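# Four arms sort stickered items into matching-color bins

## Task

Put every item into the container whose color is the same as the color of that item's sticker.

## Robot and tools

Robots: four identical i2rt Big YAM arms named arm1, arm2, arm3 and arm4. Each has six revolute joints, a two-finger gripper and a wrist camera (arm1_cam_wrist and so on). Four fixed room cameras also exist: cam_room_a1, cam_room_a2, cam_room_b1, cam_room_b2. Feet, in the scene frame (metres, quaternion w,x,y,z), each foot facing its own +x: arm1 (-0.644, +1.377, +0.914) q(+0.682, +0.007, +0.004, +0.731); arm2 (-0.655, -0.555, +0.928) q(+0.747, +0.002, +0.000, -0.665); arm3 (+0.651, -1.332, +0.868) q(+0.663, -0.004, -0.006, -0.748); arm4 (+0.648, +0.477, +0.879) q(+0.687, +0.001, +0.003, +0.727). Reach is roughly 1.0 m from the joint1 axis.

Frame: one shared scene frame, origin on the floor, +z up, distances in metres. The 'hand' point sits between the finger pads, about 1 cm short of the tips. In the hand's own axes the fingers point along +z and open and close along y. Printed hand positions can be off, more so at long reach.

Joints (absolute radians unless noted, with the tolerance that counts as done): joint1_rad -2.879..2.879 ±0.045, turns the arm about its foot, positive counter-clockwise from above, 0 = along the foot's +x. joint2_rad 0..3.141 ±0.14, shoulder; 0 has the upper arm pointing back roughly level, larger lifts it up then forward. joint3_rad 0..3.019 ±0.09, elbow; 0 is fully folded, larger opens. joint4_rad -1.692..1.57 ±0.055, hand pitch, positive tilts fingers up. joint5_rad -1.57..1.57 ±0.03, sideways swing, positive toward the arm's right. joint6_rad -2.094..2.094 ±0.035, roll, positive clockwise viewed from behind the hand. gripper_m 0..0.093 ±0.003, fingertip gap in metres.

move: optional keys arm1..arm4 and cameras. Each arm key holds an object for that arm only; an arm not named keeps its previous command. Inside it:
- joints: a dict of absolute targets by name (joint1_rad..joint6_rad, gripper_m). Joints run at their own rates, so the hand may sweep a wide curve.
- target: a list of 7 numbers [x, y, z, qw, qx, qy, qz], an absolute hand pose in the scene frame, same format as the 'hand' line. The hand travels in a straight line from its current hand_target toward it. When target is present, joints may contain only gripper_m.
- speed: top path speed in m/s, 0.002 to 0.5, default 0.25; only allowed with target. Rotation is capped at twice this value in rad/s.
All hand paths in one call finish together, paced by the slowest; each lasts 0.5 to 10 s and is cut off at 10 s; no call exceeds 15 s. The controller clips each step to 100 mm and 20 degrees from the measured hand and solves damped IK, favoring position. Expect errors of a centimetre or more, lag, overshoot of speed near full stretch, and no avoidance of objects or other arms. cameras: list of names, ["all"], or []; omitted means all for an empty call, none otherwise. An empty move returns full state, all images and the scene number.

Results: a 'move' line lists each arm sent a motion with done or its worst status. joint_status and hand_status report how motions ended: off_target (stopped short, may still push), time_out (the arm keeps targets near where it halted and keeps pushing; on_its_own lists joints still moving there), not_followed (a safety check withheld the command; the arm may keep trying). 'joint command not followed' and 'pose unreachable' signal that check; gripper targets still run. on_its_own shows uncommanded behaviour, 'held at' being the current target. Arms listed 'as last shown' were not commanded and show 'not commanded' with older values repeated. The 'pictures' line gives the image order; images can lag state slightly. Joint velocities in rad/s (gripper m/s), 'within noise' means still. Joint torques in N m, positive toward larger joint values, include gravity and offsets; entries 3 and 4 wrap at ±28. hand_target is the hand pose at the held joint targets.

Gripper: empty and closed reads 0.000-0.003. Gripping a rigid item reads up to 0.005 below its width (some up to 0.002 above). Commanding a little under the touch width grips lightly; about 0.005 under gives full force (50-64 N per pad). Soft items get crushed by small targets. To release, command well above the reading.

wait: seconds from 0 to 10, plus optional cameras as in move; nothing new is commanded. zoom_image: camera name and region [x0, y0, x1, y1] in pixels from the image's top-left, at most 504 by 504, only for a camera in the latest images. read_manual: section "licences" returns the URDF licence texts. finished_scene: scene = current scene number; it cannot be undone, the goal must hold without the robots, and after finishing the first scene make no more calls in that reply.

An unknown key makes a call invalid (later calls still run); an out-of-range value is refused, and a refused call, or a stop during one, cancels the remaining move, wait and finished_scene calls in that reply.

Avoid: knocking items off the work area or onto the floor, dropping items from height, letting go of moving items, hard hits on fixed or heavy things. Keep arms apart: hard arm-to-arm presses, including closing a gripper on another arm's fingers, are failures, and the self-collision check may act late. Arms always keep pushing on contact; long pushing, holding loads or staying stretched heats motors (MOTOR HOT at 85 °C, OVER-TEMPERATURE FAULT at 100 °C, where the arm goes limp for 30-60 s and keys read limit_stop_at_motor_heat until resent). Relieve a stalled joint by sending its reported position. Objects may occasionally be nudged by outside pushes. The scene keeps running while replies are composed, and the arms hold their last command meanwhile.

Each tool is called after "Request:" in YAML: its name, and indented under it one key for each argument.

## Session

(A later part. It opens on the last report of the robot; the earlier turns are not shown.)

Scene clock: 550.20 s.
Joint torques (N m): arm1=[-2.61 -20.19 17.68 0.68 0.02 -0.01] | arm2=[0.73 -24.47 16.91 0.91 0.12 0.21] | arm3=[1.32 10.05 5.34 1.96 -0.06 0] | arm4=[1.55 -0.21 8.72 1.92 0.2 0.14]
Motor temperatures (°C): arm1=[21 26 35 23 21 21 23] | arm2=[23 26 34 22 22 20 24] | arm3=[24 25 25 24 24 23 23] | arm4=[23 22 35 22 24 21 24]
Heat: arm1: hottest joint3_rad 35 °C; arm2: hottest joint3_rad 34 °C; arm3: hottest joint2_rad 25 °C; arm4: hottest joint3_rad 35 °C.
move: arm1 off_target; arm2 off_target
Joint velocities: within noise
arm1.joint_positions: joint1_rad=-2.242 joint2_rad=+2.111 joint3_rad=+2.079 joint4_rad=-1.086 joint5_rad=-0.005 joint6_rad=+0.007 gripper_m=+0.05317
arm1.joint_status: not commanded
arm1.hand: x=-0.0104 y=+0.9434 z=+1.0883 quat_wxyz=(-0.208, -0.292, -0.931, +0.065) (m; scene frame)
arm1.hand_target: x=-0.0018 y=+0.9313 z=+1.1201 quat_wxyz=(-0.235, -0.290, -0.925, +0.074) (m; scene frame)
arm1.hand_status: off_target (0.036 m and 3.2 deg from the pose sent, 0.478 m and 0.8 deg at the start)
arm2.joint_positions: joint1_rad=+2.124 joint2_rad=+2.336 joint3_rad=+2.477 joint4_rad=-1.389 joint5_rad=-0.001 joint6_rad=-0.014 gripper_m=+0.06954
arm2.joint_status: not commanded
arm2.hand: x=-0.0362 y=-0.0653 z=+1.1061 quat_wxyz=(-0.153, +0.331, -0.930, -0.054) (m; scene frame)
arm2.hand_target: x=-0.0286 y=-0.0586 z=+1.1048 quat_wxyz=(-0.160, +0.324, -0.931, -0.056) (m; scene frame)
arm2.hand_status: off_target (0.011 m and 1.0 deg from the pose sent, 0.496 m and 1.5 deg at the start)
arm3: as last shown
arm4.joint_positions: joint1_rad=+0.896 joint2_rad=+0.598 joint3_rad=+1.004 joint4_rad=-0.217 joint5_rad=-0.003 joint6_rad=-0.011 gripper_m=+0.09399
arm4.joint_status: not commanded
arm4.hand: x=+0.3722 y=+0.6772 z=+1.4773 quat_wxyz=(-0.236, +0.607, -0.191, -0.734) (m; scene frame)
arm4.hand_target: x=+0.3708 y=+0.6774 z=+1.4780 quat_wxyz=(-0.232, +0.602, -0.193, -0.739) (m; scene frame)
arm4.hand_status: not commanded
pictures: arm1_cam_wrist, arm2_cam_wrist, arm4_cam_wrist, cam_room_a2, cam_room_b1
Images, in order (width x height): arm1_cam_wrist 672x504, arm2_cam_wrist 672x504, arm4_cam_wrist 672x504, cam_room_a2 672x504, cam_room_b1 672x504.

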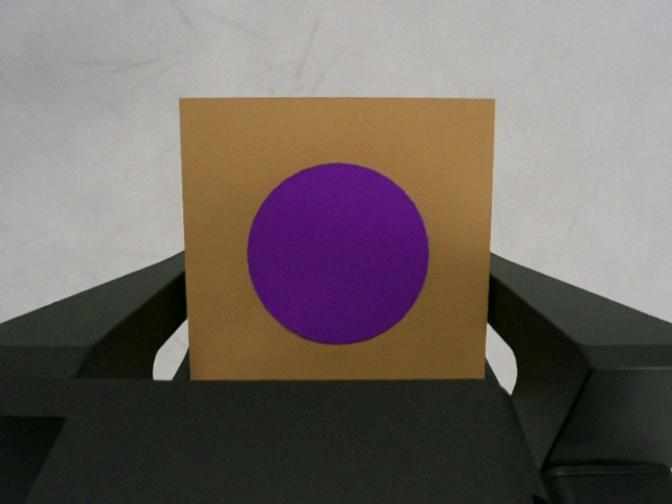

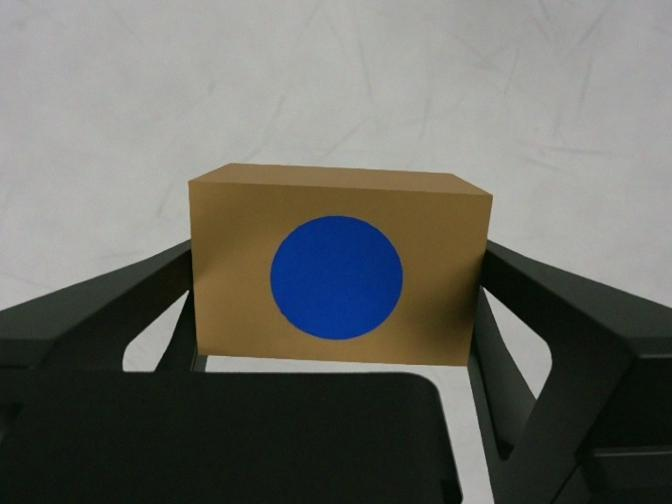

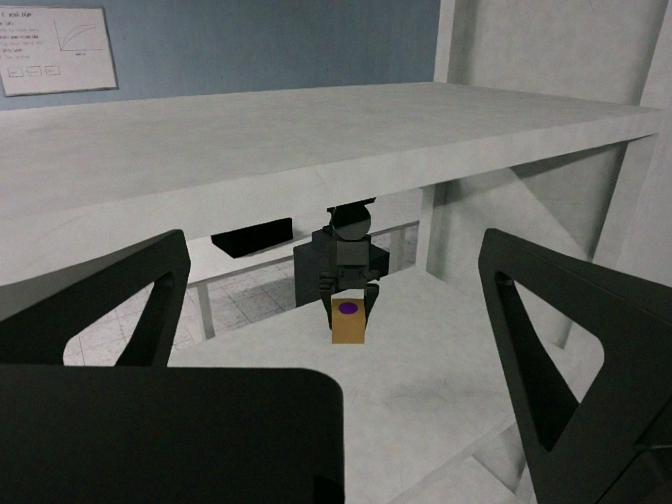

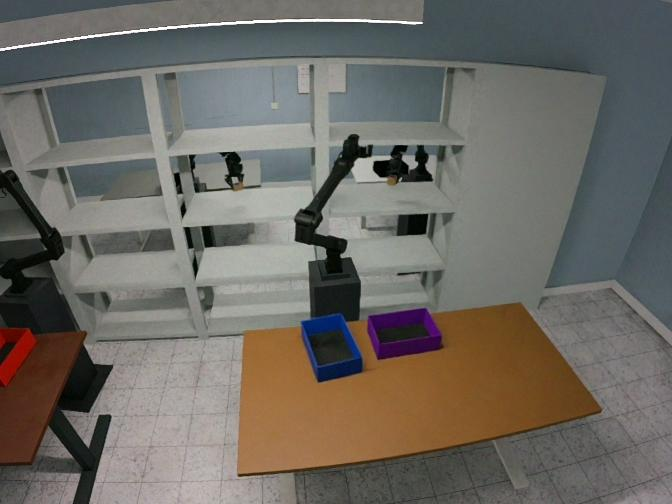

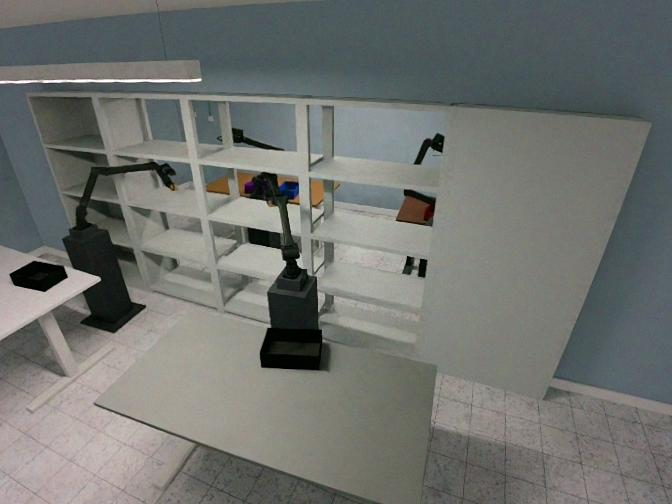

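Request:
move:
  arm1: {"target": [0.003, 0.926, 1.08, 0.2598, 0.2877, 0.9181, -0.0814], "speed": 0.1}
  arm2: {"target": [-0.028, -0.058, 1.06, 0.1583, -0.3243, 0.9311, 0.0551], "speed": 0.1}
  cameras: ["arm1_cam_wrist", "arm2_cam_wrist", "arm4_cam_wrist", "cam_room_a2"]

Request:
zoom_image:
  camera: "cam_room_a2"
  region: [320, 130, 470, 230]

Request:
zoom_image:
  camera: "cam_room_a2"
  region: [170, 130, 320, 230]

Request:
zoom_image:
  camera: "arm4_cam_wrist"
  region: [280, 190, 440, 370]

Scene clock: 586.20 s.
Joint torques (N m): arm1=[-2.96 -21.42 12.23 2.15 -0.01 -0.04] | arm2=[0.91 -26.58 11.26 2.09 0.14 0.21] | arm3=[1.2 10.11 5.33 1.95 -0.05 -0.01] | arm4=[0.79 -0.32 8.77 1.88 0.19 0.13]
Motor temperatures (°C): arm1=[21 28 42 23 21 21 23] | arm2=[23 30 37 22 22 20 25] | arm3=[24 25 25 24 24 23 23] | arm4=[22 22 35 22 24 21 24]
Heat: arm1: hottest joint3_rad 42 °C; arm2: hottest joint3_rad 37 °C; arm3: hottest joint2_rad 25 °C; arm4: hottest joint3_rad 35 °C.
move: arm1 off_target; arm2 off_target
Joint velocities: within noise
arm1.joint_positions: joint1_rad=-2.242 joint2_rad=+2.111 joint3_rad=+1.998 joint4_rad=-0.933 joint5_rad=-0.006 joint6_rad=+0.007 gripper_m=+0.05317
arm1.joint_status: not commanded
arm1.hand: x=+0.0005 y=+0.9359 z=+1.0657 quat_wxyz=(-0.242, -0.289, -0.923, +0.074) (m; scene frame)
arm1.hand_target: x=+0.0026 y=+0.9263 z=+1.0800 quat_wxyz=(-0.260, -0.288, -0.918, +0.082) (m; scene frame)
arm1.hand_status: off_target (0.018 m and 2.3 deg from the pose sent, 0.023 m and 6.4 deg at the start)
arm2.joint_positions: joint1_rad=+2.124 joint2_rad=+2.336 joint3_rad=+2.395 joint4_rad=-1.289 joint5_rad=-0.001 joint6_rad=-0.014 gripper_m=+0.06954
arm2.joint_status: not commanded
arm2.hand: x=-0.0304 y=-0.0606 z=+1.0764 quat_wxyz=(-0.162, +0.330, -0.928, -0.057) (m; scene frame)
arm2.hand_target: x=-0.0283 y=-0.0584 z=+1.0600 quat_wxyz=(-0.158, +0.324, -0.931, -0.055) (m; scene frame)
arm2.hand_status: off_target (0.017 m and 0.9 deg from the pose sent, 0.047 m and 1.0 deg at the start)
arm3, arm4: as last shown
pictures: arm1_cam_wrist, arm2_cam_wrist, arm4_cam_wrist, cam_room_a2
Images, in order (width x height): arm1_cam_wrist 672x504, arm2_cam_wrist 672x504, arm4_cam_wrist 672x504, cam_room_a2 672x504.

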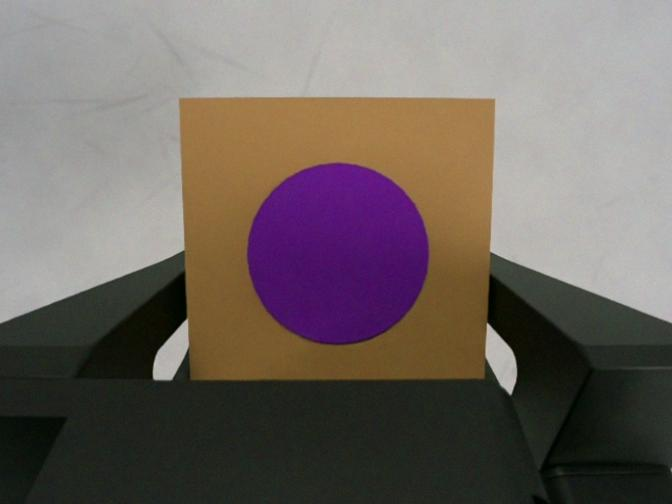

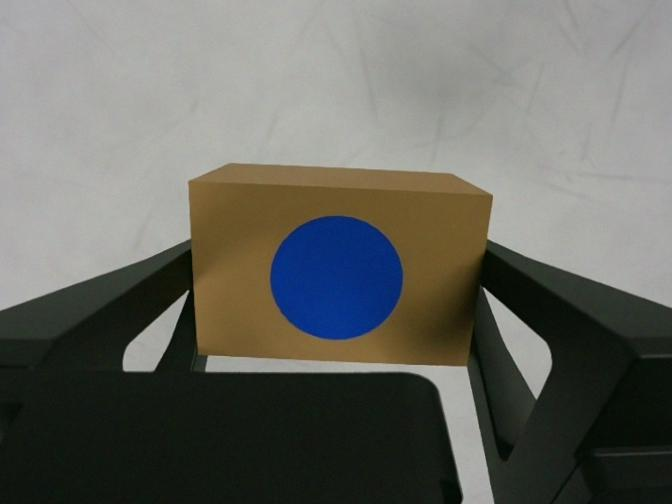

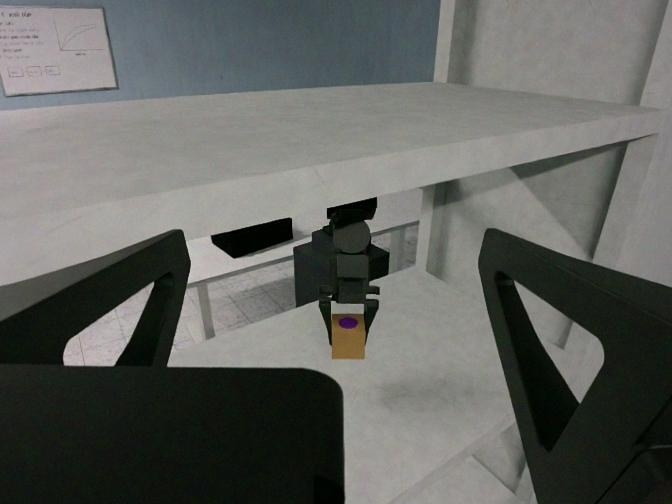

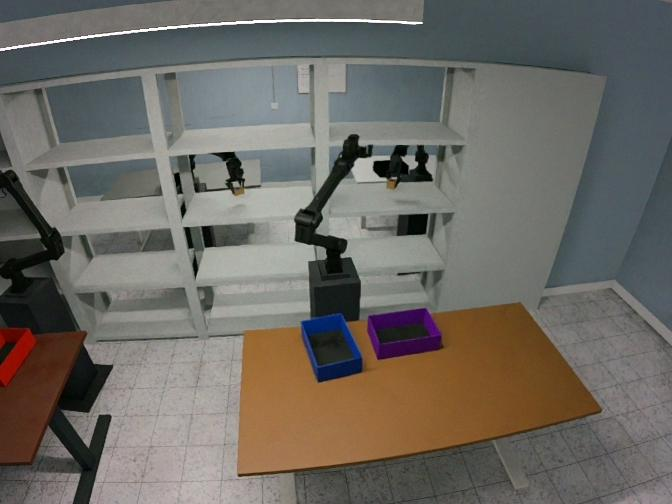

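Scaled by 3.360.

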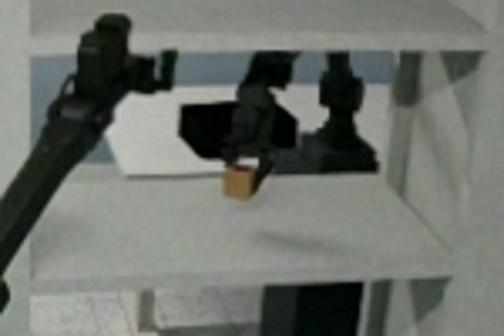

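Scaled by 3.360.

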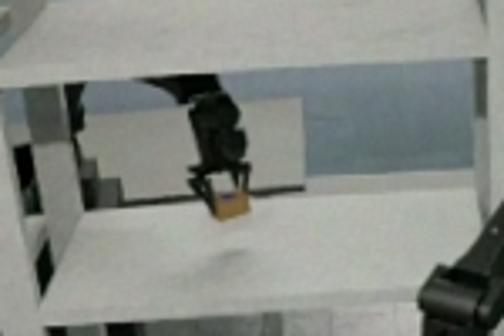

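Scaled by 2.800.

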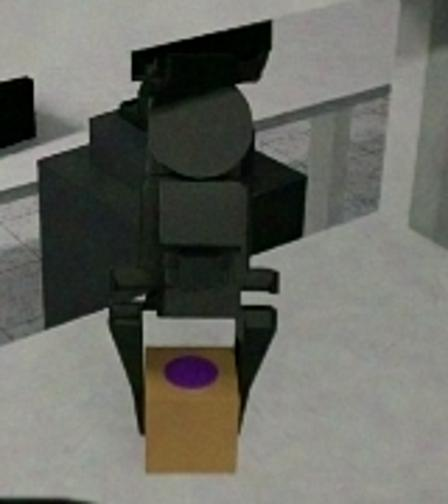

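Request:
move:
  arm1: {"target": [0.003, 0.926, 1.055, 0.2598, 0.2877, 0.9181, -0.0814], "speed": 0.1}
  arm2: {"target": [-0.028, -0.058, 1.032, 0.1583, -0.3243, 0.9311, 0.0551], "speed": 0.1}
  cameras: ["arm4_cam_wrist", "cam_room_a2"]

Request:
zoom_image:
  camera: "cam_room_a2"
  region: [320, 130, 470, 230]

Request:
zoom_image:
  camera: "cam_room_a2"
  region: [170, 130, 320, 230]

Request:
zoom_image:
  camera: "arm4_cam_wrist"
  region: [280, 190, 440, 370]

Scene clock: 596.40 s.
Joint torques (N m): arm1=[-3.19 -20.07 11.67 2.07 -0.08 -0.07] | arm2=[0.73 -26.4 10.8 2.18 0.13 0.21] | arm3=[1.26 9.93 5.34 1.98 -0.05 -0.01] | arm4=[1.61 -0.09 8.83 1.95 0.19 0.15]
Motor temperatures (°C): arm1=[21 29 39 23 21 21 23] | arm2=[23 30 37 22 22 20 25] | arm3=[24 25 25 24 24 23 23] | arm4=[22 22 35 22 24 21 24]
Heat: arm1: hottest joint3_rad 39 °C; arm2: hottest joint3_rad 37 °C; arm3: hottest joint2_rad 25 °C; arm4: hottest joint3_rad 35 °C.
move: arm1 done; arm2 off_target
Joint velocities: within noise
arm1.joint_positions: joint1_rad=-2.242 joint2_rad=+2.111 joint3_rad=+1.956 joint4_rad=-0.875 joint5_rad=-0.006 joint6_rad=+0.007 gripper_m=+0.05317
arm1.joint_status: not commanded
arm1.hand: x=+0.0012 y=+0.9352 z=+1.0516 quat_wxyz=(-0.249, -0.288, -0.921, +0.077) (m; scene frame)
arm1.hand_target: x=+0.0028 y=+0.9262 z=+1.0549 quat_wxyz=(-0.260, -0.288, -0.918, +0.081) (m; scene frame)
arm1.hand_status: done (0.010 m and 1.4 deg from the pose sent, 0.015 m and 2.3 deg at the start)
arm2.joint_positions: joint1_rad=+2.124 joint2_rad=+2.336 joint3_rad=+2.328 joint4_rad=-1.216 joint5_rad=-0.001 joint6_rad=-0.014 gripper_m=+0.06954
arm2.joint_status: not commanded
arm2.hand: x=-0.0288 y=-0.0593 z=+1.0511 quat_wxyz=(-0.164, +0.330, -0.928, -0.057) (m; scene frame)
arm2.hand_target: x=-0.0283 y=-0.0584 z=+1.0322 quat_wxyz=(-0.158, +0.324, -0.931, -0.055) (m; scene frame)
arm2.hand_status: off_target (0.019 m and 1.1 deg from the pose sent, 0.045 m and 0.9 deg at the start)
arm3, arm4: as last shown
pictures: arm4_cam_wrist, cam_room_a2
Images, in order (width x height): arm4_cam_wrist 672x504, cam_room_a2 672x504.

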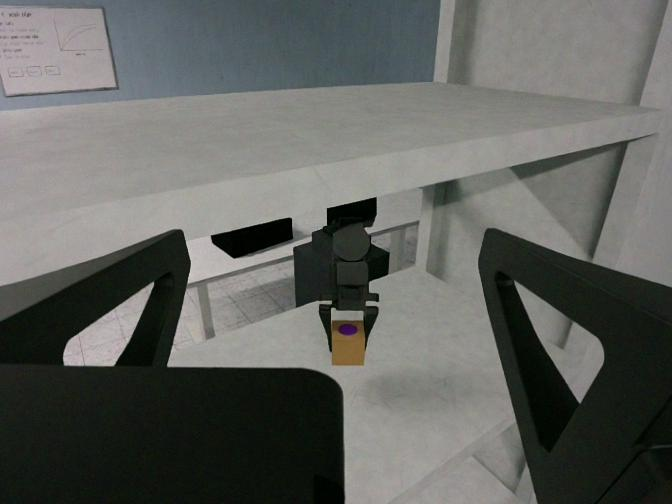

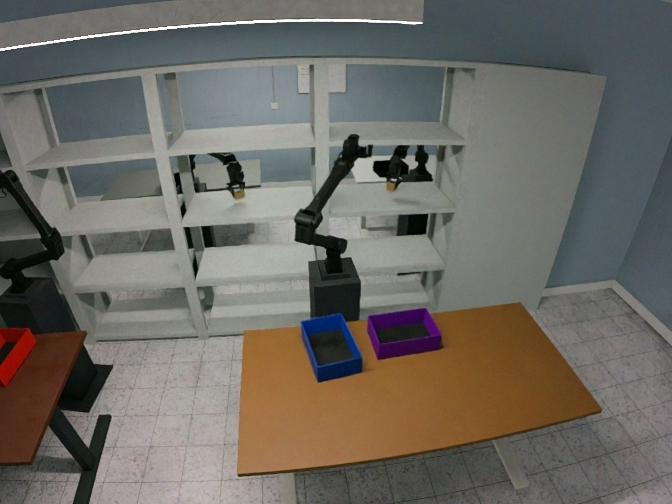

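Scaled by 3.360.

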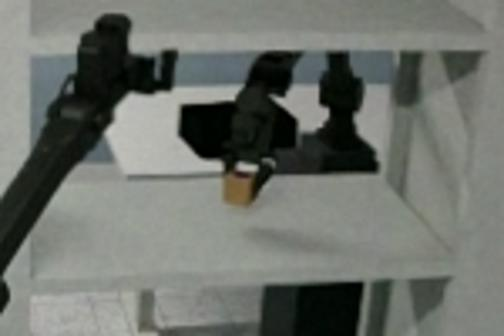

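Scaled by 3.360.

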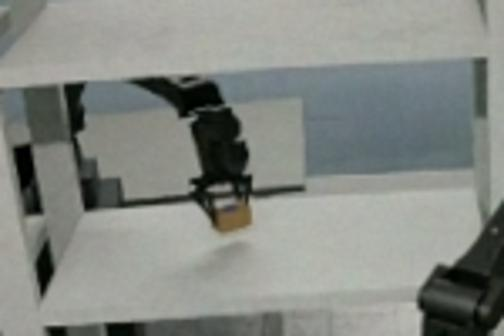

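Scaled by 2.800.

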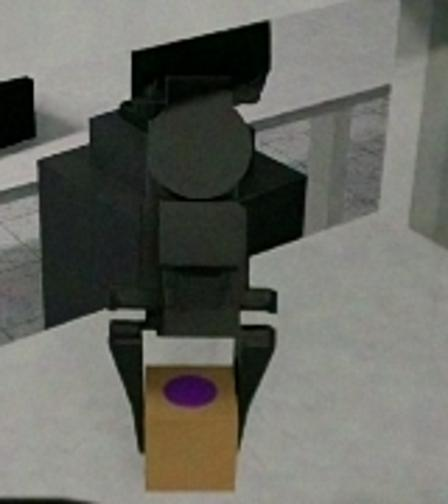

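Request:
move:
  arm1: {"target": [0.003, 0.926, 1.03, 0.2598, 0.2877, 0.9181, -0.0814], "speed": 0.1}
  arm2: {"target": [-0.028, -0.058, 1.016, 0.1583, -0.3243, 0.9311, 0.0551], "speed": 0.1}
  cameras: ["arm4_cam_wrist", "cam_room_a2"]

Request:
zoom_image:
  camera: "cam_room_a2"
  region: [320, 130, 470, 230]

Request:
zoom_image:
  camera: "cam_room_a2"
  region: [170, 130, 320, 230]

Request:
zoom_image:
  camera: "arm4_cam_wrist"
  region: [280, 240, 440, 420]

Scene clock: 609.27 s.
Joint torques (N m): arm1=[-3.25 -19.02 11.45 2 0 -0.05] | arm2=[0.73 -26.11 10.62 2.15 0.12 0.2] | arm3=[1.26 10.05 5.33 1.99 -0.04 0] | arm4=[1.26 -0.5 8.83 2 0.22 0.16]
Motor temperatures (°C): arm1=[21 29 39 23 21 21 23] | arm2=[23 31 35 22 22 20 25] | arm3=[24 25 25 24 24 23 23] | arm4=[22 22 36 22 24 21 24]
Heat: arm1: hottest joint3_rad 39 °C; arm2: hottest joint3_rad 35 °C; arm3: hottest joint2_rad 25 °C; arm4: hottest joint3_rad 36 °C.
move: arm1 done; arm2 off_target
Joint velocities: within noise
arm1.joint_positions: joint1_rad=-2.242 joint2_rad=+2.119 joint3_rad=+1.915 joint4_rad=-0.818 joint5_rad=-0.006 joint6_rad=+0.007 gripper_m=+0.05317
arm1.joint_status: not commanded
arm1.hand: x=+0.0014 y=+0.9349 z=+1.0315 quat_wxyz=(-0.252, -0.288, -0.921, +0.078) (m; scene frame)
arm1.hand_target: x=+0.0029 y=+0.9261 z=+1.0302 quat_wxyz=(-0.260, -0.288, -0.918, +0.081) (m; scene frame)
arm1.hand_status: done (0.009 m and 1.0 deg from the pose sent, 0.024 m and 1.4 deg at the start)
arm2.joint_positions: joint1_rad=+2.124 joint2_rad=+2.336 joint3_rad=+2.293 joint4_rad=-1.177 joint5_rad=-0.001 joint6_rad=-0.014 gripper_m=+0.06954
arm2.joint_status: not commanded
arm2.hand: x=-0.0281 y=-0.0588 z=+1.0384 quat_wxyz=(-0.167, +0.330, -0.927, -0.058) (m; scene frame)
arm2.hand_target: x=-0.0284 y=-0.0584 z=+1.0162 quat_wxyz=(-0.158, +0.324, -0.931, -0.055) (m; scene frame)
arm2.hand_status: off_target (0.022 m and 1.3 deg from the pose sent, 0.035 m and 1.1 deg at the start)
arm3, arm4: as last shown
pictures: arm4_cam_wrist, cam_room_a2
Images, in order (width x height): arm4_cam_wrist 672x504, cam_room_a2 672x504.

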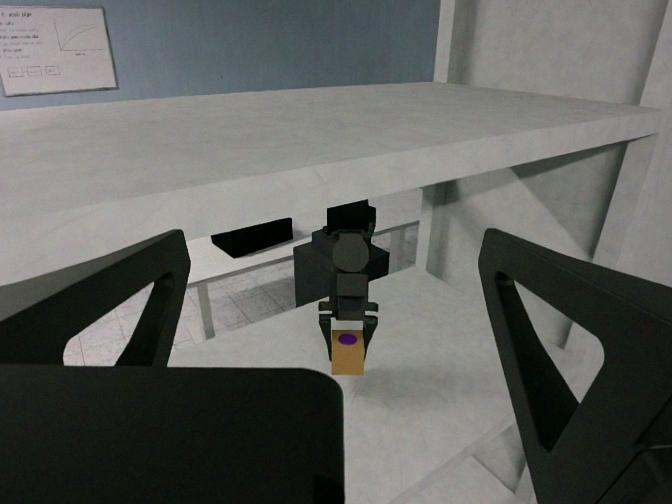

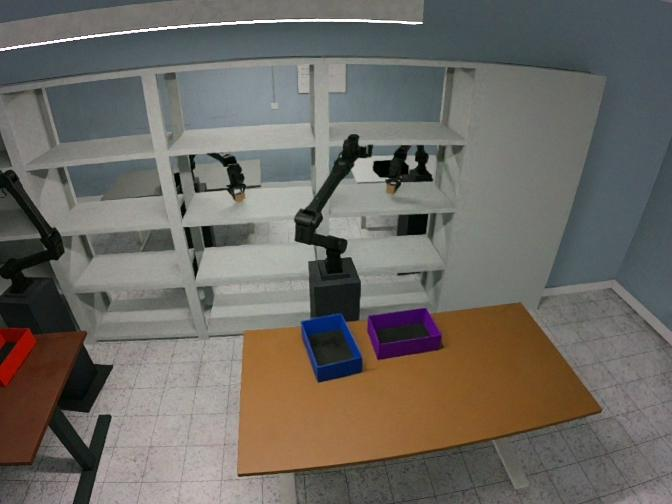

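Scaled by 3.360.

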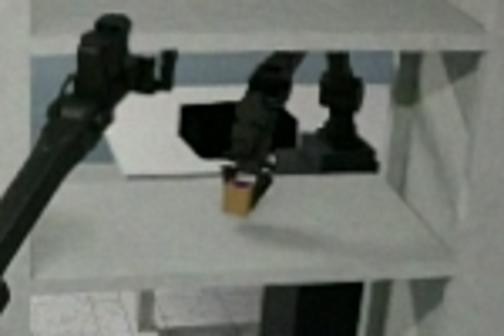

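Scaled by 3.360.

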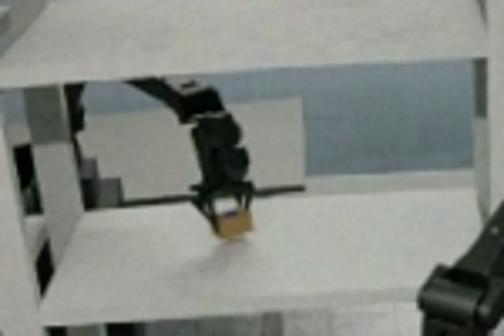

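Scaled by 2.800.

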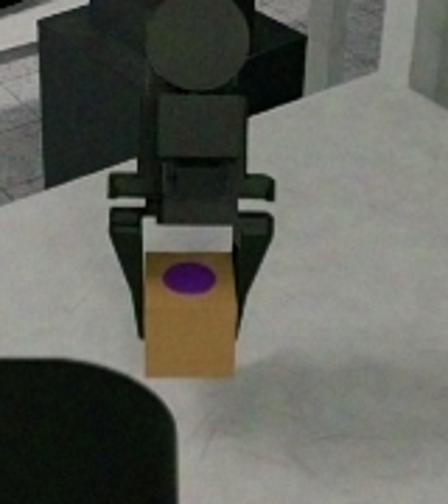

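Request:
move:
  arm1: {"target": [0.003, 0.926, 1.016, 0.2598, 0.2877, 0.9181, -0.0814], "speed": 0.08}
  arm2: {"target": [-0.028, -0.058, 1.004, 0.1583, -0.3243, 0.9311, 0.0551], "speed": 0.08}
  cameras: ["arm4_cam_wrist", "cam_room_a2"]

Request:
zoom_image:
  camera: "cam_room_a2"
  region: [320, 130, 470, 230]

Request:
zoom_image:
  camera: "cam_room_a2"
  region: [170, 130, 320, 230]

Request:
zoom_image:
  camera: "arm4_cam_wrist"
  region: [280, 240, 440, 420]

Scene clock: 618.13 s.
Joint torques (N m): arm1=[-2.84 -19.78 11.56 1.94 -0.04 -0.03] | arm2=[0.85 -25.88 10.54 2.18 0.13 0.21] | arm3=[1.2 10.05 5.31 1.95 -0.04 -0.01] | arm4=[1.44 -0.03 8.9 2.06 0.2 0.16]
Motor temperatures (°C): arm1=[21 29 38 23 21 21 23] | arm2=[23 32 35 22 22 20 25] | arm3=[24 25 25 24 24 23 23] | arm4=[22 22 36 22 24 21 24]
Heat: arm1: hottest joint3_rad 38 °C; arm2: hottest joint3_rad 35 °C; arm3: hottest joint2_rad 25 °C; arm4: hottest joint3_rad 36 °C.
move: arm1 done; arm2 off_target
Joint velocities: within noise
arm1.joint_positions: joint1_rad=-2.242 joint2_rad=+2.128 joint3_rad=+1.894 joint4_rad=-0.788 joint5_rad=-0.006 joint6_rad=+0.007 gripper_m=+0.05317
arm1.joint_status: not commanded
arm1.hand: x=+0.0014 y=+0.9348 z=+1.0185 quat_wxyz=(-0.252, -0.288, -0.920, +0.078) (m; scene frame)
arm1.hand_target: x=+0.0028 y=+0.9262 z=+1.0162 quat_wxyz=(-0.260, -0.288, -0.918, +0.081) (m; scene frame)
arm1.hand_status: done (0.009 m and 1.0 deg from the pose sent, 0.018 m and 1.1 deg at the start)
arm2.joint_positions: joint1_rad=+2.124 joint2_rad=+2.336 joint3_rad=+2.269 joint4_rad=-1.148 joint5_rad=-0.001 joint6_rad=-0.014 gripper_m=+0.06954
arm2.joint_status: not commanded
arm2.hand: x=-0.0278 y=-0.0584 z=+1.0296 quat_wxyz=(-0.169, +0.330, -0.927, -0.059) (m; scene frame)
arm2.hand_target: x=-0.0286 y=-0.0586 z=+1.0042 quat_wxyz=(-0.158, +0.324, -0.931, -0.055) (m; scene frame)
arm2.hand_status: off_target (0.026 m and 1.5 deg from the pose sent, 0.034 m and 1.3 deg at the start)
arm3, arm4: as last shown
pictures: arm4_cam_wrist, cam_room_a2
Images, in order (width x height): arm4_cam_wrist 672x504, cam_room_a2 672x504.

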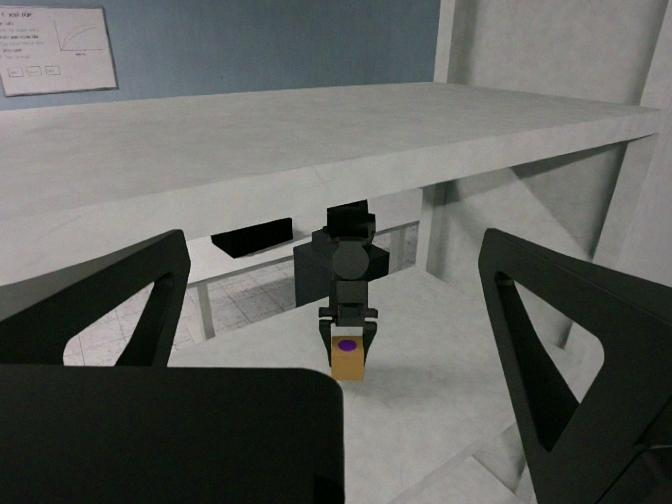

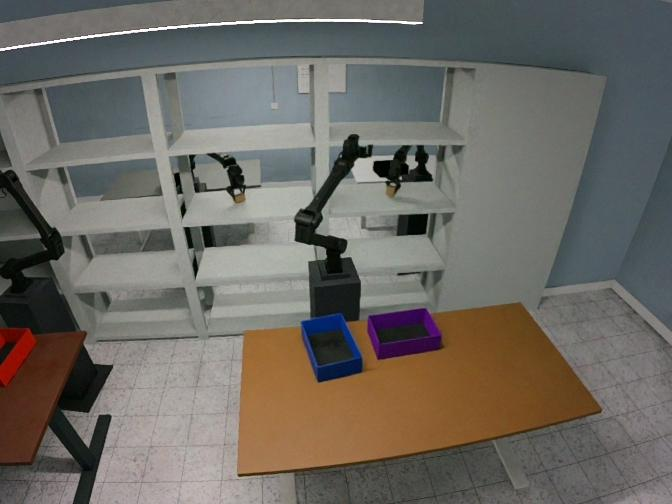

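Scaled by 3.360.

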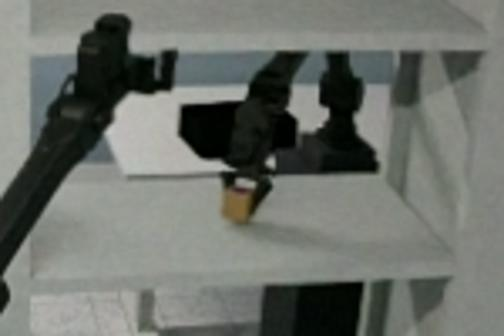

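Scaled by 3.360.

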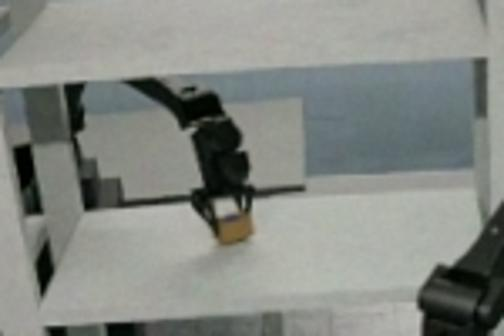

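Scaled by 2.800.

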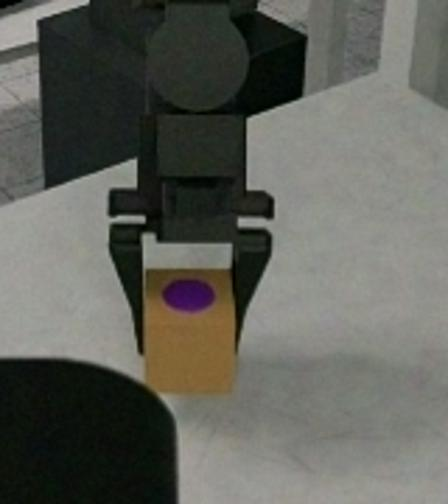

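Request:
move:
  arm1: {"target": [0.003, 0.926, 1.004, 0.2598, 0.2877, 0.9181, -0.0814], "speed": 0.08}
  arm2: {"target": [-0.028, -0.058, 0.994, 0.1583, -0.3243, 0.9311, 0.0551], "speed": 0.08}
  cameras: ["arm4_cam_wrist", "cam_room_a2"]

Request:
zoom_image:
  camera: "cam_room_a2"
  region: [170, 130, 320, 230]

Request:
zoom_image:
  camera: "arm4_cam_wrist"
  region: [280, 240, 440, 420]

Scene clock: 625.10 s.
Joint torques (N m): arm1=[-2.9 -19.37 11.4 2.07 -0.05 -0.09] | arm2=[0.79 -25.52 10.52 2.18 0.14 0.21] | arm3=[1.26 9.99 5.34 1.99 -0.04 -0.01] | arm4=[1.44 -0.73 8.83 1.96 0.21 0.15]
Motor temperatures (°C): arm1=[21 29 38 23 21 21 23] | arm2=[23 32 34 22 22 20 25] | arm3=[24 25 25 24 24 23 23] | arm4=[22 22 36 22 24 21 24]
Heat: arm1: hottest joint3_rad 38 °C; arm2: hottest joint3_rad 34 °C; arm3: hottest joint2_rad 25 °C; arm4: hottest joint3_rad 36 °C.
move: arm1 done; arm2 off_target
Joint velocities: within noise
arm1.joint_positions: joint1_rad=-2.242 joint2_rad=+2.138 joint3_rad=+1.878 joint4_rad=-0.762 joint5_rad=-0.006 joint6_rad=+0.007 gripper_m=+0.05317
arm1.joint_status: not commanded
arm1.hand: x=+0.0015 y=+0.9347 z=+1.0065 quat_wxyz=(-0.252, -0.288, -0.920, +0.078) (m; scene frame)
arm1.hand_target: x=+0.0028 y=+0.9261 z=+1.0041 quat_wxyz=(-0.260, -0.288, -0.918, +0.081) (m; scene frame)
arm1.hand_status: done (0.009 m and 1.0 deg from the pose sent, 0.017 m and 1.0 deg at the start)
arm2.joint_positions: joint1_rad=+2.124 joint2_rad=+2.336 joint3_rad=+2.251 joint4_rad=-1.126 joint5_rad=-0.001 joint6_rad=-0.014 gripper_m=+0.06954
arm2.joint_status: not commanded
arm2.hand: x=-0.0274 y=-0.0581 z=+1.0229 quat_wxyz=(-0.171, +0.330, -0.927, -0.060) (m; scene frame)
arm2.hand_target: x=-0.0287 y=-0.0587 z=+0.9944 quat_wxyz=(-0.158, +0.324, -0.931, -0.055) (m; scene frame)
arm2.hand_status: off_target (0.029 m and 1.7 deg from the pose sent, 0.036 m and 1.5 deg at the start)
arm3.joint_positions: joint1_rad=+0.075 joint2_rad=+0.276 joint3_rad=+1.523 joint4_rad=-1.599 joint5_rad=-0.185 joint6_rad=-0.597 gripper_m=+0.09396
arm3.joint_status: not commanded
arm3.hand: x=+0.6806 y=-1.3526 z=+1.4445 quat_wxyz=(-0.326, -0.350, -0.735, +0.481) (m; scene frame)
arm3.hand_target: x=+0.6807 y=-1.3504 z=+1.4501 quat_wxyz=(-0.328, -0.347, -0.731, +0.487) (m; scene frame)
arm3.hand_status: not commanded
arm4: as last shown
pictures: arm4_cam_wrist, cam_room_a2
Images, in order (width x height): arm4_cam_wrist 672x504, cam_room_a2 672x504.

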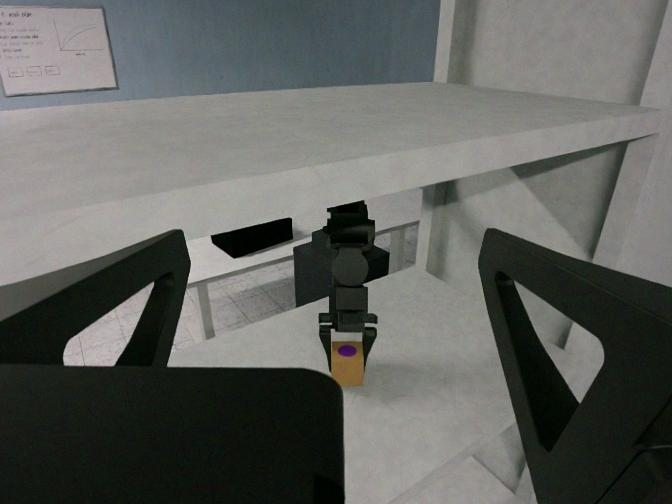

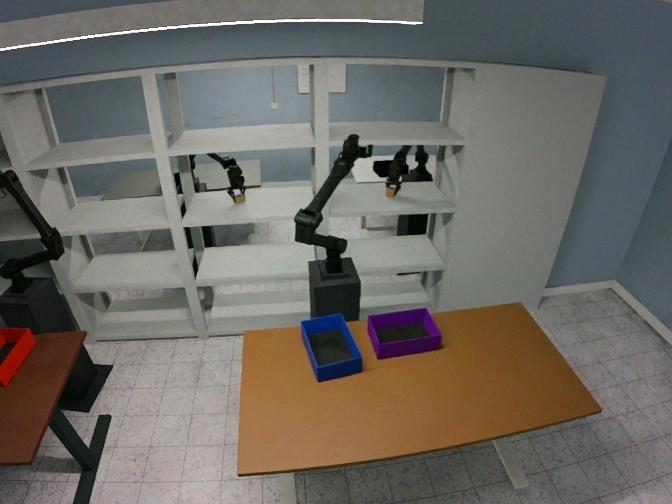

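Scaled by 3.360.

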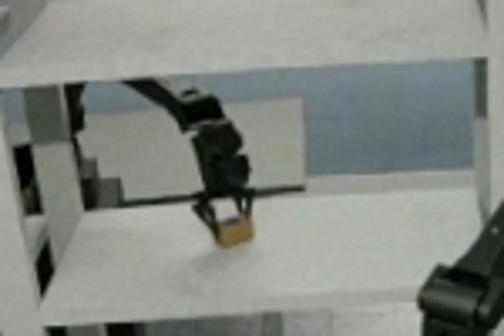

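Scaled by 2.800.

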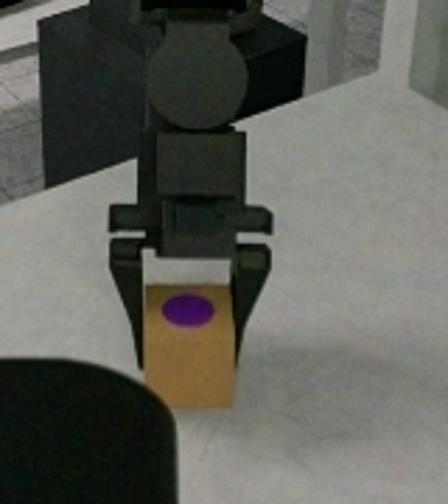

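Request:
move:
  arm1: {"target": [0.003, 0.926, 0.991, 0.2598, 0.2877, 0.9181, -0.0814], "speed": 0.08}
  arm2: {"target": [-0.028, -0.058, 0.978, 0.1583, -0.3243, 0.9311, 0.0551], "speed": 0.08}
  cameras: ["arm4_cam_wrist", "cam_room_a2"]

Request:
zoom_image:
  camera: "cam_room_a2"
  region: [170, 130, 320, 230]

Request:
zoom_image:
  camera: "arm4_cam_wrist"
  region: [280, 240, 440, 420]

Scene clock: 632.80 s.
Joint torques (N m): arm1=[-2.78 -18.73 10.74 2.13 -0.07 -0.02] | arm2=[0.85 -24.94 9.14 2.32 0.13 0.21] | arm3=[1.14 10.11 5.35 2 -0.06 -0.01] | arm4=[0.67 0.03 8.79 2.04 0.2 0.15]
Motor temperatures (°C): arm1=[21 29 38 23 21 21 23] | arm2=[23 32 35 22 22 20 25] | arm3=[24 25 25 24 24 23 23] | arm4=[22 22 36 22 24 21 24]
Heat: arm1: hottest joint3_rad 38 °C; arm2: hottest joint3_rad 35 °C; arm3: hottest joint2_rad 25 °C; arm4: hottest joint3_rad 36 °C.
move: arm1 off_target; arm2 off_target
Joint velocities: within noise
arm1.joint_positions: joint1_rad=-2.242 joint2_rad=+2.138 joint3_rad=+1.868 joint4_rad=-0.733 joint5_rad=-0.006 joint6_rad=+0.007 gripper_m=+0.05317
arm1.joint_status: not commanded
arm1.hand: x=+0.0039 y=+0.9330 z=+1.0048 quat_wxyz=(-0.261, -0.287, -0.918, +0.080) (m; scene frame)
arm1.hand_target: x=+0.0027 y=+0.9263 z=+0.9912 quat_wxyz=(-0.260, -0.288, -0.918, +0.081) (m; scene frame)
arm1.hand_status: off_target (0.016 m and 0.2 deg from the pose sent, 0.018 m and 1.0 deg at the start)
arm2.joint_positions: joint1_rad=+2.124 joint2_rad=+2.336 joint3_rad=+2.238 joint4_rad=-1.093 joint5_rad=-0.001 joint6_rad=-0.013 gripper_m=+0.06954
arm2.joint_status: not commanded
arm2.hand: x=-0.0240 y=-0.0555 z=+1.0201 quat_wxyz=(-0.180, +0.329, -0.925, -0.063) (m; scene frame)
arm2.hand_target: x=-0.0292 y=-0.0591 z=+0.9788 quat_wxyz=(-0.158, +0.324, -0.931, -0.055) (m; scene frame)
arm2.hand_status: off_target (0.042 m and 2.8 deg from the pose sent, 0.045 m and 1.7 deg at the start)
arm3, arm4: as last shown
pictures: arm4_cam_wrist, cam_room_a2
Images, in order (width x height): arm4_cam_wrist 672x504, cam_room_a2 672x504.

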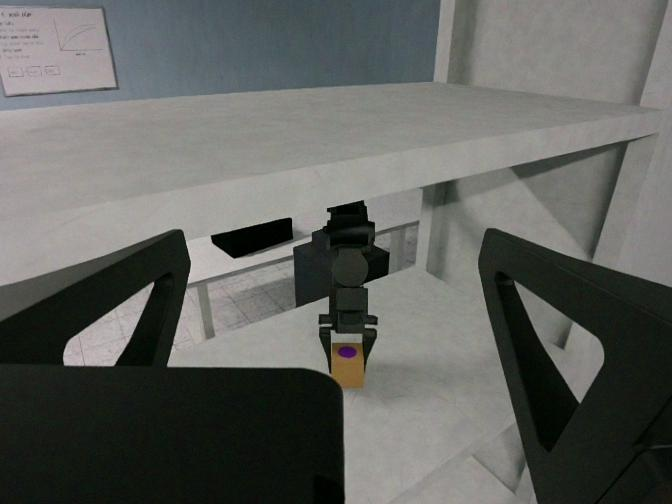

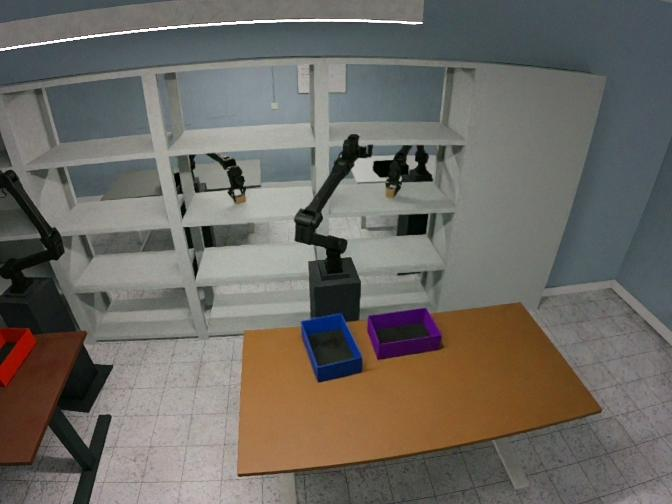

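Scaled by 3.360.

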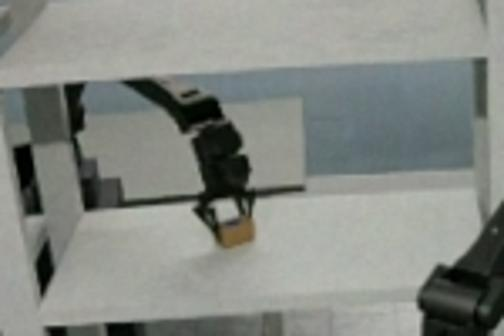

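Scaled by 2.800.

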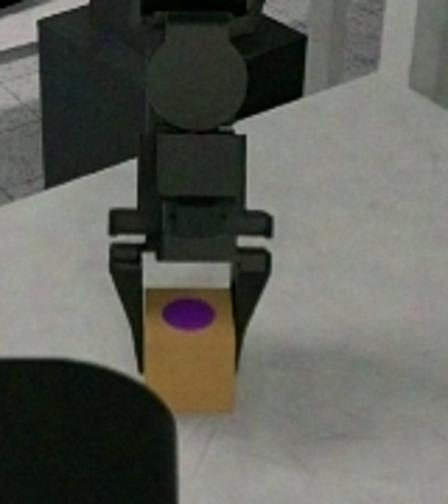

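Request:
move:
  arm1: {"target": [0.003, 0.928, 1.002, 0.2598, 0.2877, 0.9181, -0.0814], "speed": 0.08}
  arm2: {"target": [-0.027, -0.057, 0.996, 0.1583, -0.3243, 0.9311, 0.0551], "speed": 0.08}

Request:
move:
  arm1: {"joints": {"gripper_m": 0.093}}
  arm2: {"joints": {"gripper_m": 0.093}}
  cameras: ["arm1_cam_wrist", "arm2_cam_wrist", "arm4_cam_wrist", "cam_room_a2"]

Scene clock: 640.80 s.
Joint torques (N m): arm1=[-1.85 -19.66 11.66 1.2 -0.02 -0.03] | arm2=[0.67 -25.11 12.85 0.58 0.12 0.16] | arm3=[1.32 10.05 5.35 1.95 -0.06 0] | arm4=[1.32 -0.32 8.88 2.02 0.22 0.15]
Motor temperatures (°C): arm1=[21 29 38 23 21 21 23] | arm2=[23 32 34 22 22 20 25] | arm3=[24 25 25 24 24 23 23] | arm4=[22 22 36 22 24 21 24]
Heat: arm1: hottest joint3_rad 38 °C; arm2: hottest joint3_rad 34 °C; arm3: hottest joint2_rad 25 °C; arm4: hottest joint3_rad 36 °C.
move: arm1 done; arm2 off_target
Joint velocities: within noise
arm1.joint_positions: joint1_rad=-2.242 joint2_rad=+2.138 joint3_rad=+1.868 joint4_rad=-0.733 joint5_rad=-0.006 joint6_rad=+0.007 gripper_m=+0.05317
arm1.joint_status: not commanded
arm1.hand: x=+0.0039 y=+0.9330 z=+1.0048 quat_wxyz=(-0.261, -0.287, -0.918, +0.080) (m; scene frame)
arm1.hand_target: x=+0.0030 y=+0.9281 z=+1.0021 quat_wxyz=(-0.260, -0.288, -0.918, +0.081) (m; scene frame)
arm1.hand_status: done (0.006 m and 0.2 deg from the pose sent, 0.006 m and 0.2 deg at the start)
arm2.joint_positions: joint1_rad=+2.124 joint2_rad=+2.336 joint3_rad=+2.237 joint4_rad=-1.093 joint5_rad=-0.001 joint6_rad=-0.009 gripper_m=+0.06954
arm2.joint_status: not commanded
arm2.hand: x=-0.0243 y=-0.0558 z=+1.0195 quat_wxyz=(-0.179, +0.327, -0.926, -0.063) (m; scene frame)
arm2.hand_target: x=-0.0274 y=-0.0574 z=+0.9963 quat_wxyz=(-0.159, +0.324, -0.931, -0.055) (m; scene frame)
arm2.hand_status: off_target (0.024 m and 2.6 deg from the pose sent, 0.024 m and 2.8 deg at the start)
arm3, arm4: as last shown
pictures: none

Scene clock: 641.37 s.
Joint torques (N m): arm1=[-2.49 -20.19 11.51 1.14 0.03 0.02] | arm2=[0.85 -25.11 12.81 0.99 0.12 0.15] | arm3=[1.49 9.99 5.35 1.98 -0.05 -0.01] | arm4=[1.14 -0.44 8.8 1.99 0.18 0.15]
Motor temperatures (°C): arm1=[21 29 38 23 21 21 23] | arm2=[23 32 34 22 22 20 25] | arm3=[24 25 25 24 24 23 23] | arm4=[22 22 36 22 24 21 24]
Heat: arm1: hottest joint3_rad 38 °C; arm2: hottest joint3_rad 34 °C; arm3: hottest joint2_rad 25 °C; arm4: hottest joint3_rad 36 °C.
move: arm1 done; arm2 done
Joint velocities: within noise
arm1.joint_positions: joint1_rad=-2.242 joint2_rad=+2.138 joint3_rad=+1.868 joint4_rad=-0.733 joint5_rad=-0.006 joint6_rad=+0.007 gripper_m=+0.09296
arm1.joint_status: all done
arm1.hand: x=+0.0039 y=+0.9330 z=+1.0048 quat_wxyz=(-0.261, -0.287, -0.918, +0.080) (m; scene frame)
arm1.hand_target: x=+0.0030 y=+0.9281 z=+1.0021 quat_wxyz=(-0.260, -0.288, -0.918, +0.081) (m; scene frame)
arm1.hand_status: not commanded
arm2.joint_positions: joint1_rad=+2.124 joint2_rad=+2.338 joint3_rad=+2.237 joint4_rad=-1.104 joint5_rad=-0.001 joint6_rad=-0.008 gripper_m=+0.09292
arm2.joint_status: all done
arm2.hand: x=-0.0263 y=-0.0573 z=+1.0170 quat_wxyz=(-0.174, +0.327, -0.927, -0.061) (m; scene frame)
arm2.hand_target: x=-0.0274 y=-0.0574 z=+0.9963 quat_wxyz=(-0.159, +0.324, -0.931, -0.055) (m; scene frame)
arm2.hand_status: not commanded
arm3: as last shown
arm4.joint_positions: joint1_rad=+0.896 joint2_rad=+0.598 joint3_rad=+1.004 joint4_rad=-0.217 joint5_rad=-0.003 joint6_rad=-0.011 gripper_m=+0.09399
arm4.joint_status: not commanded
arm4.hand: x=+0.3722 y=+0.6772 z=+1.4773 quat_wxyz=(-0.236, +0.607, -0.191, -0.734) (m; scene frame)
arm4.hand_target: x=+0.3708 y=+0.6774 z=+1.4780 quat_wxyz=(-0.232, +0.602, -0.193, -0.739) (m; scene frame)
arm4.hand_status: not commanded
pictures: arm1_cam_wrist, arm2_cam_wrist, arm4_cam_wrist, cam_room_a2
Images, in order (width x height): arm1_cam_wrist 672x504, arm2_cam_wrist 672x504, arm4_cam_wrist 672x504, cam_room_a2 672x504.

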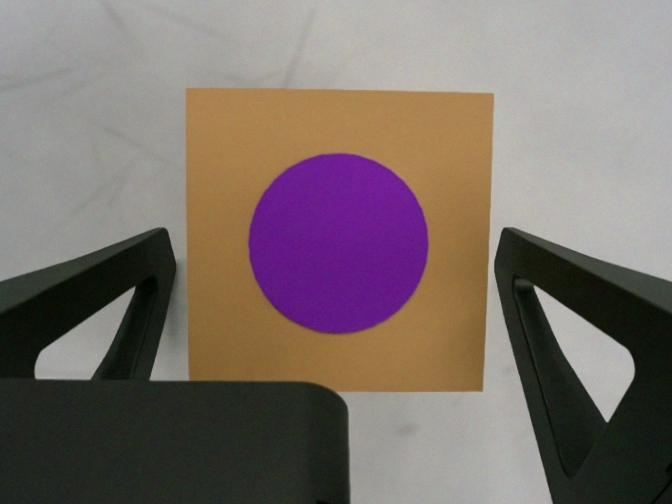

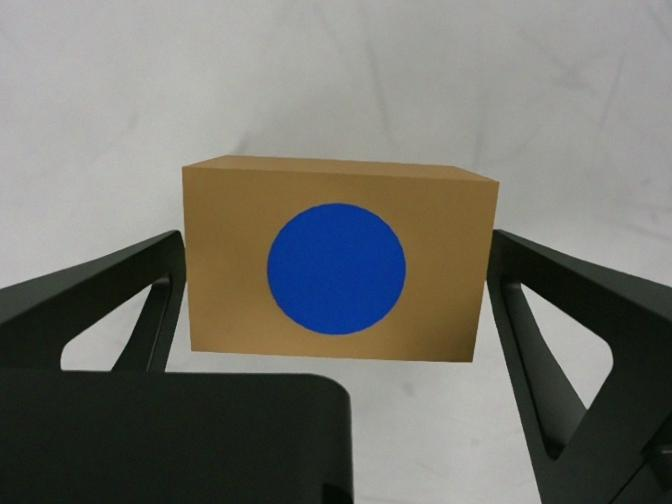

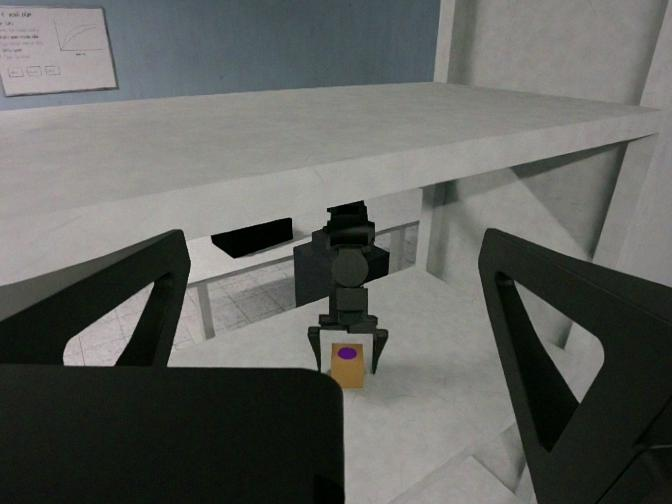

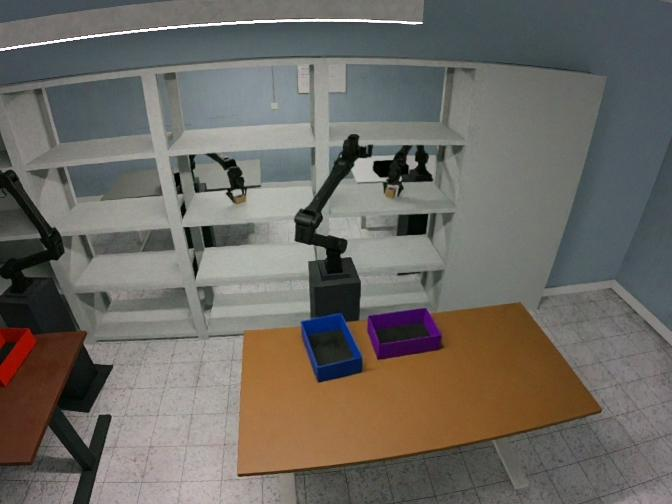

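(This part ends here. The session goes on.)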